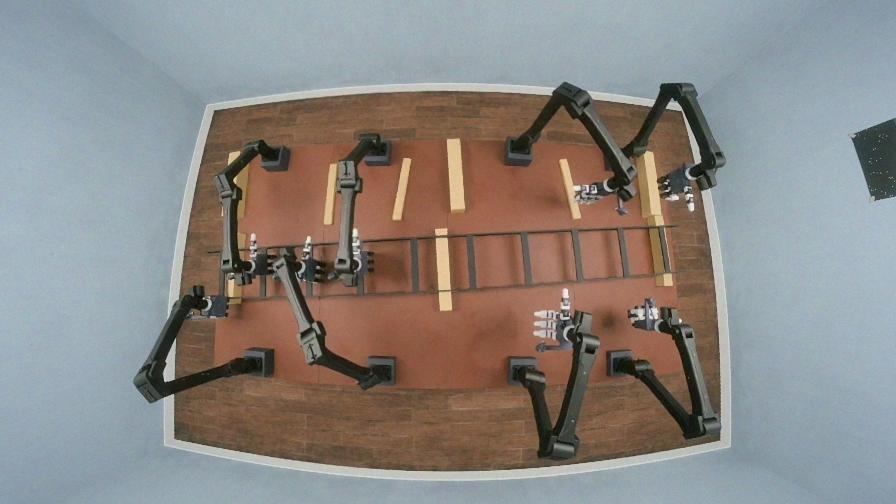

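Scaled by 3.150 from the camera's 896x504 image, which has a finer 1280x720 frame.

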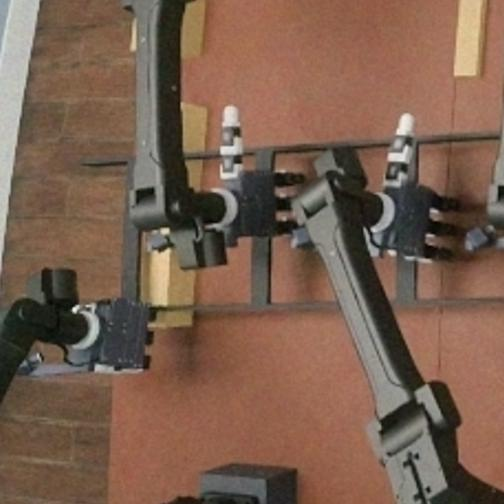

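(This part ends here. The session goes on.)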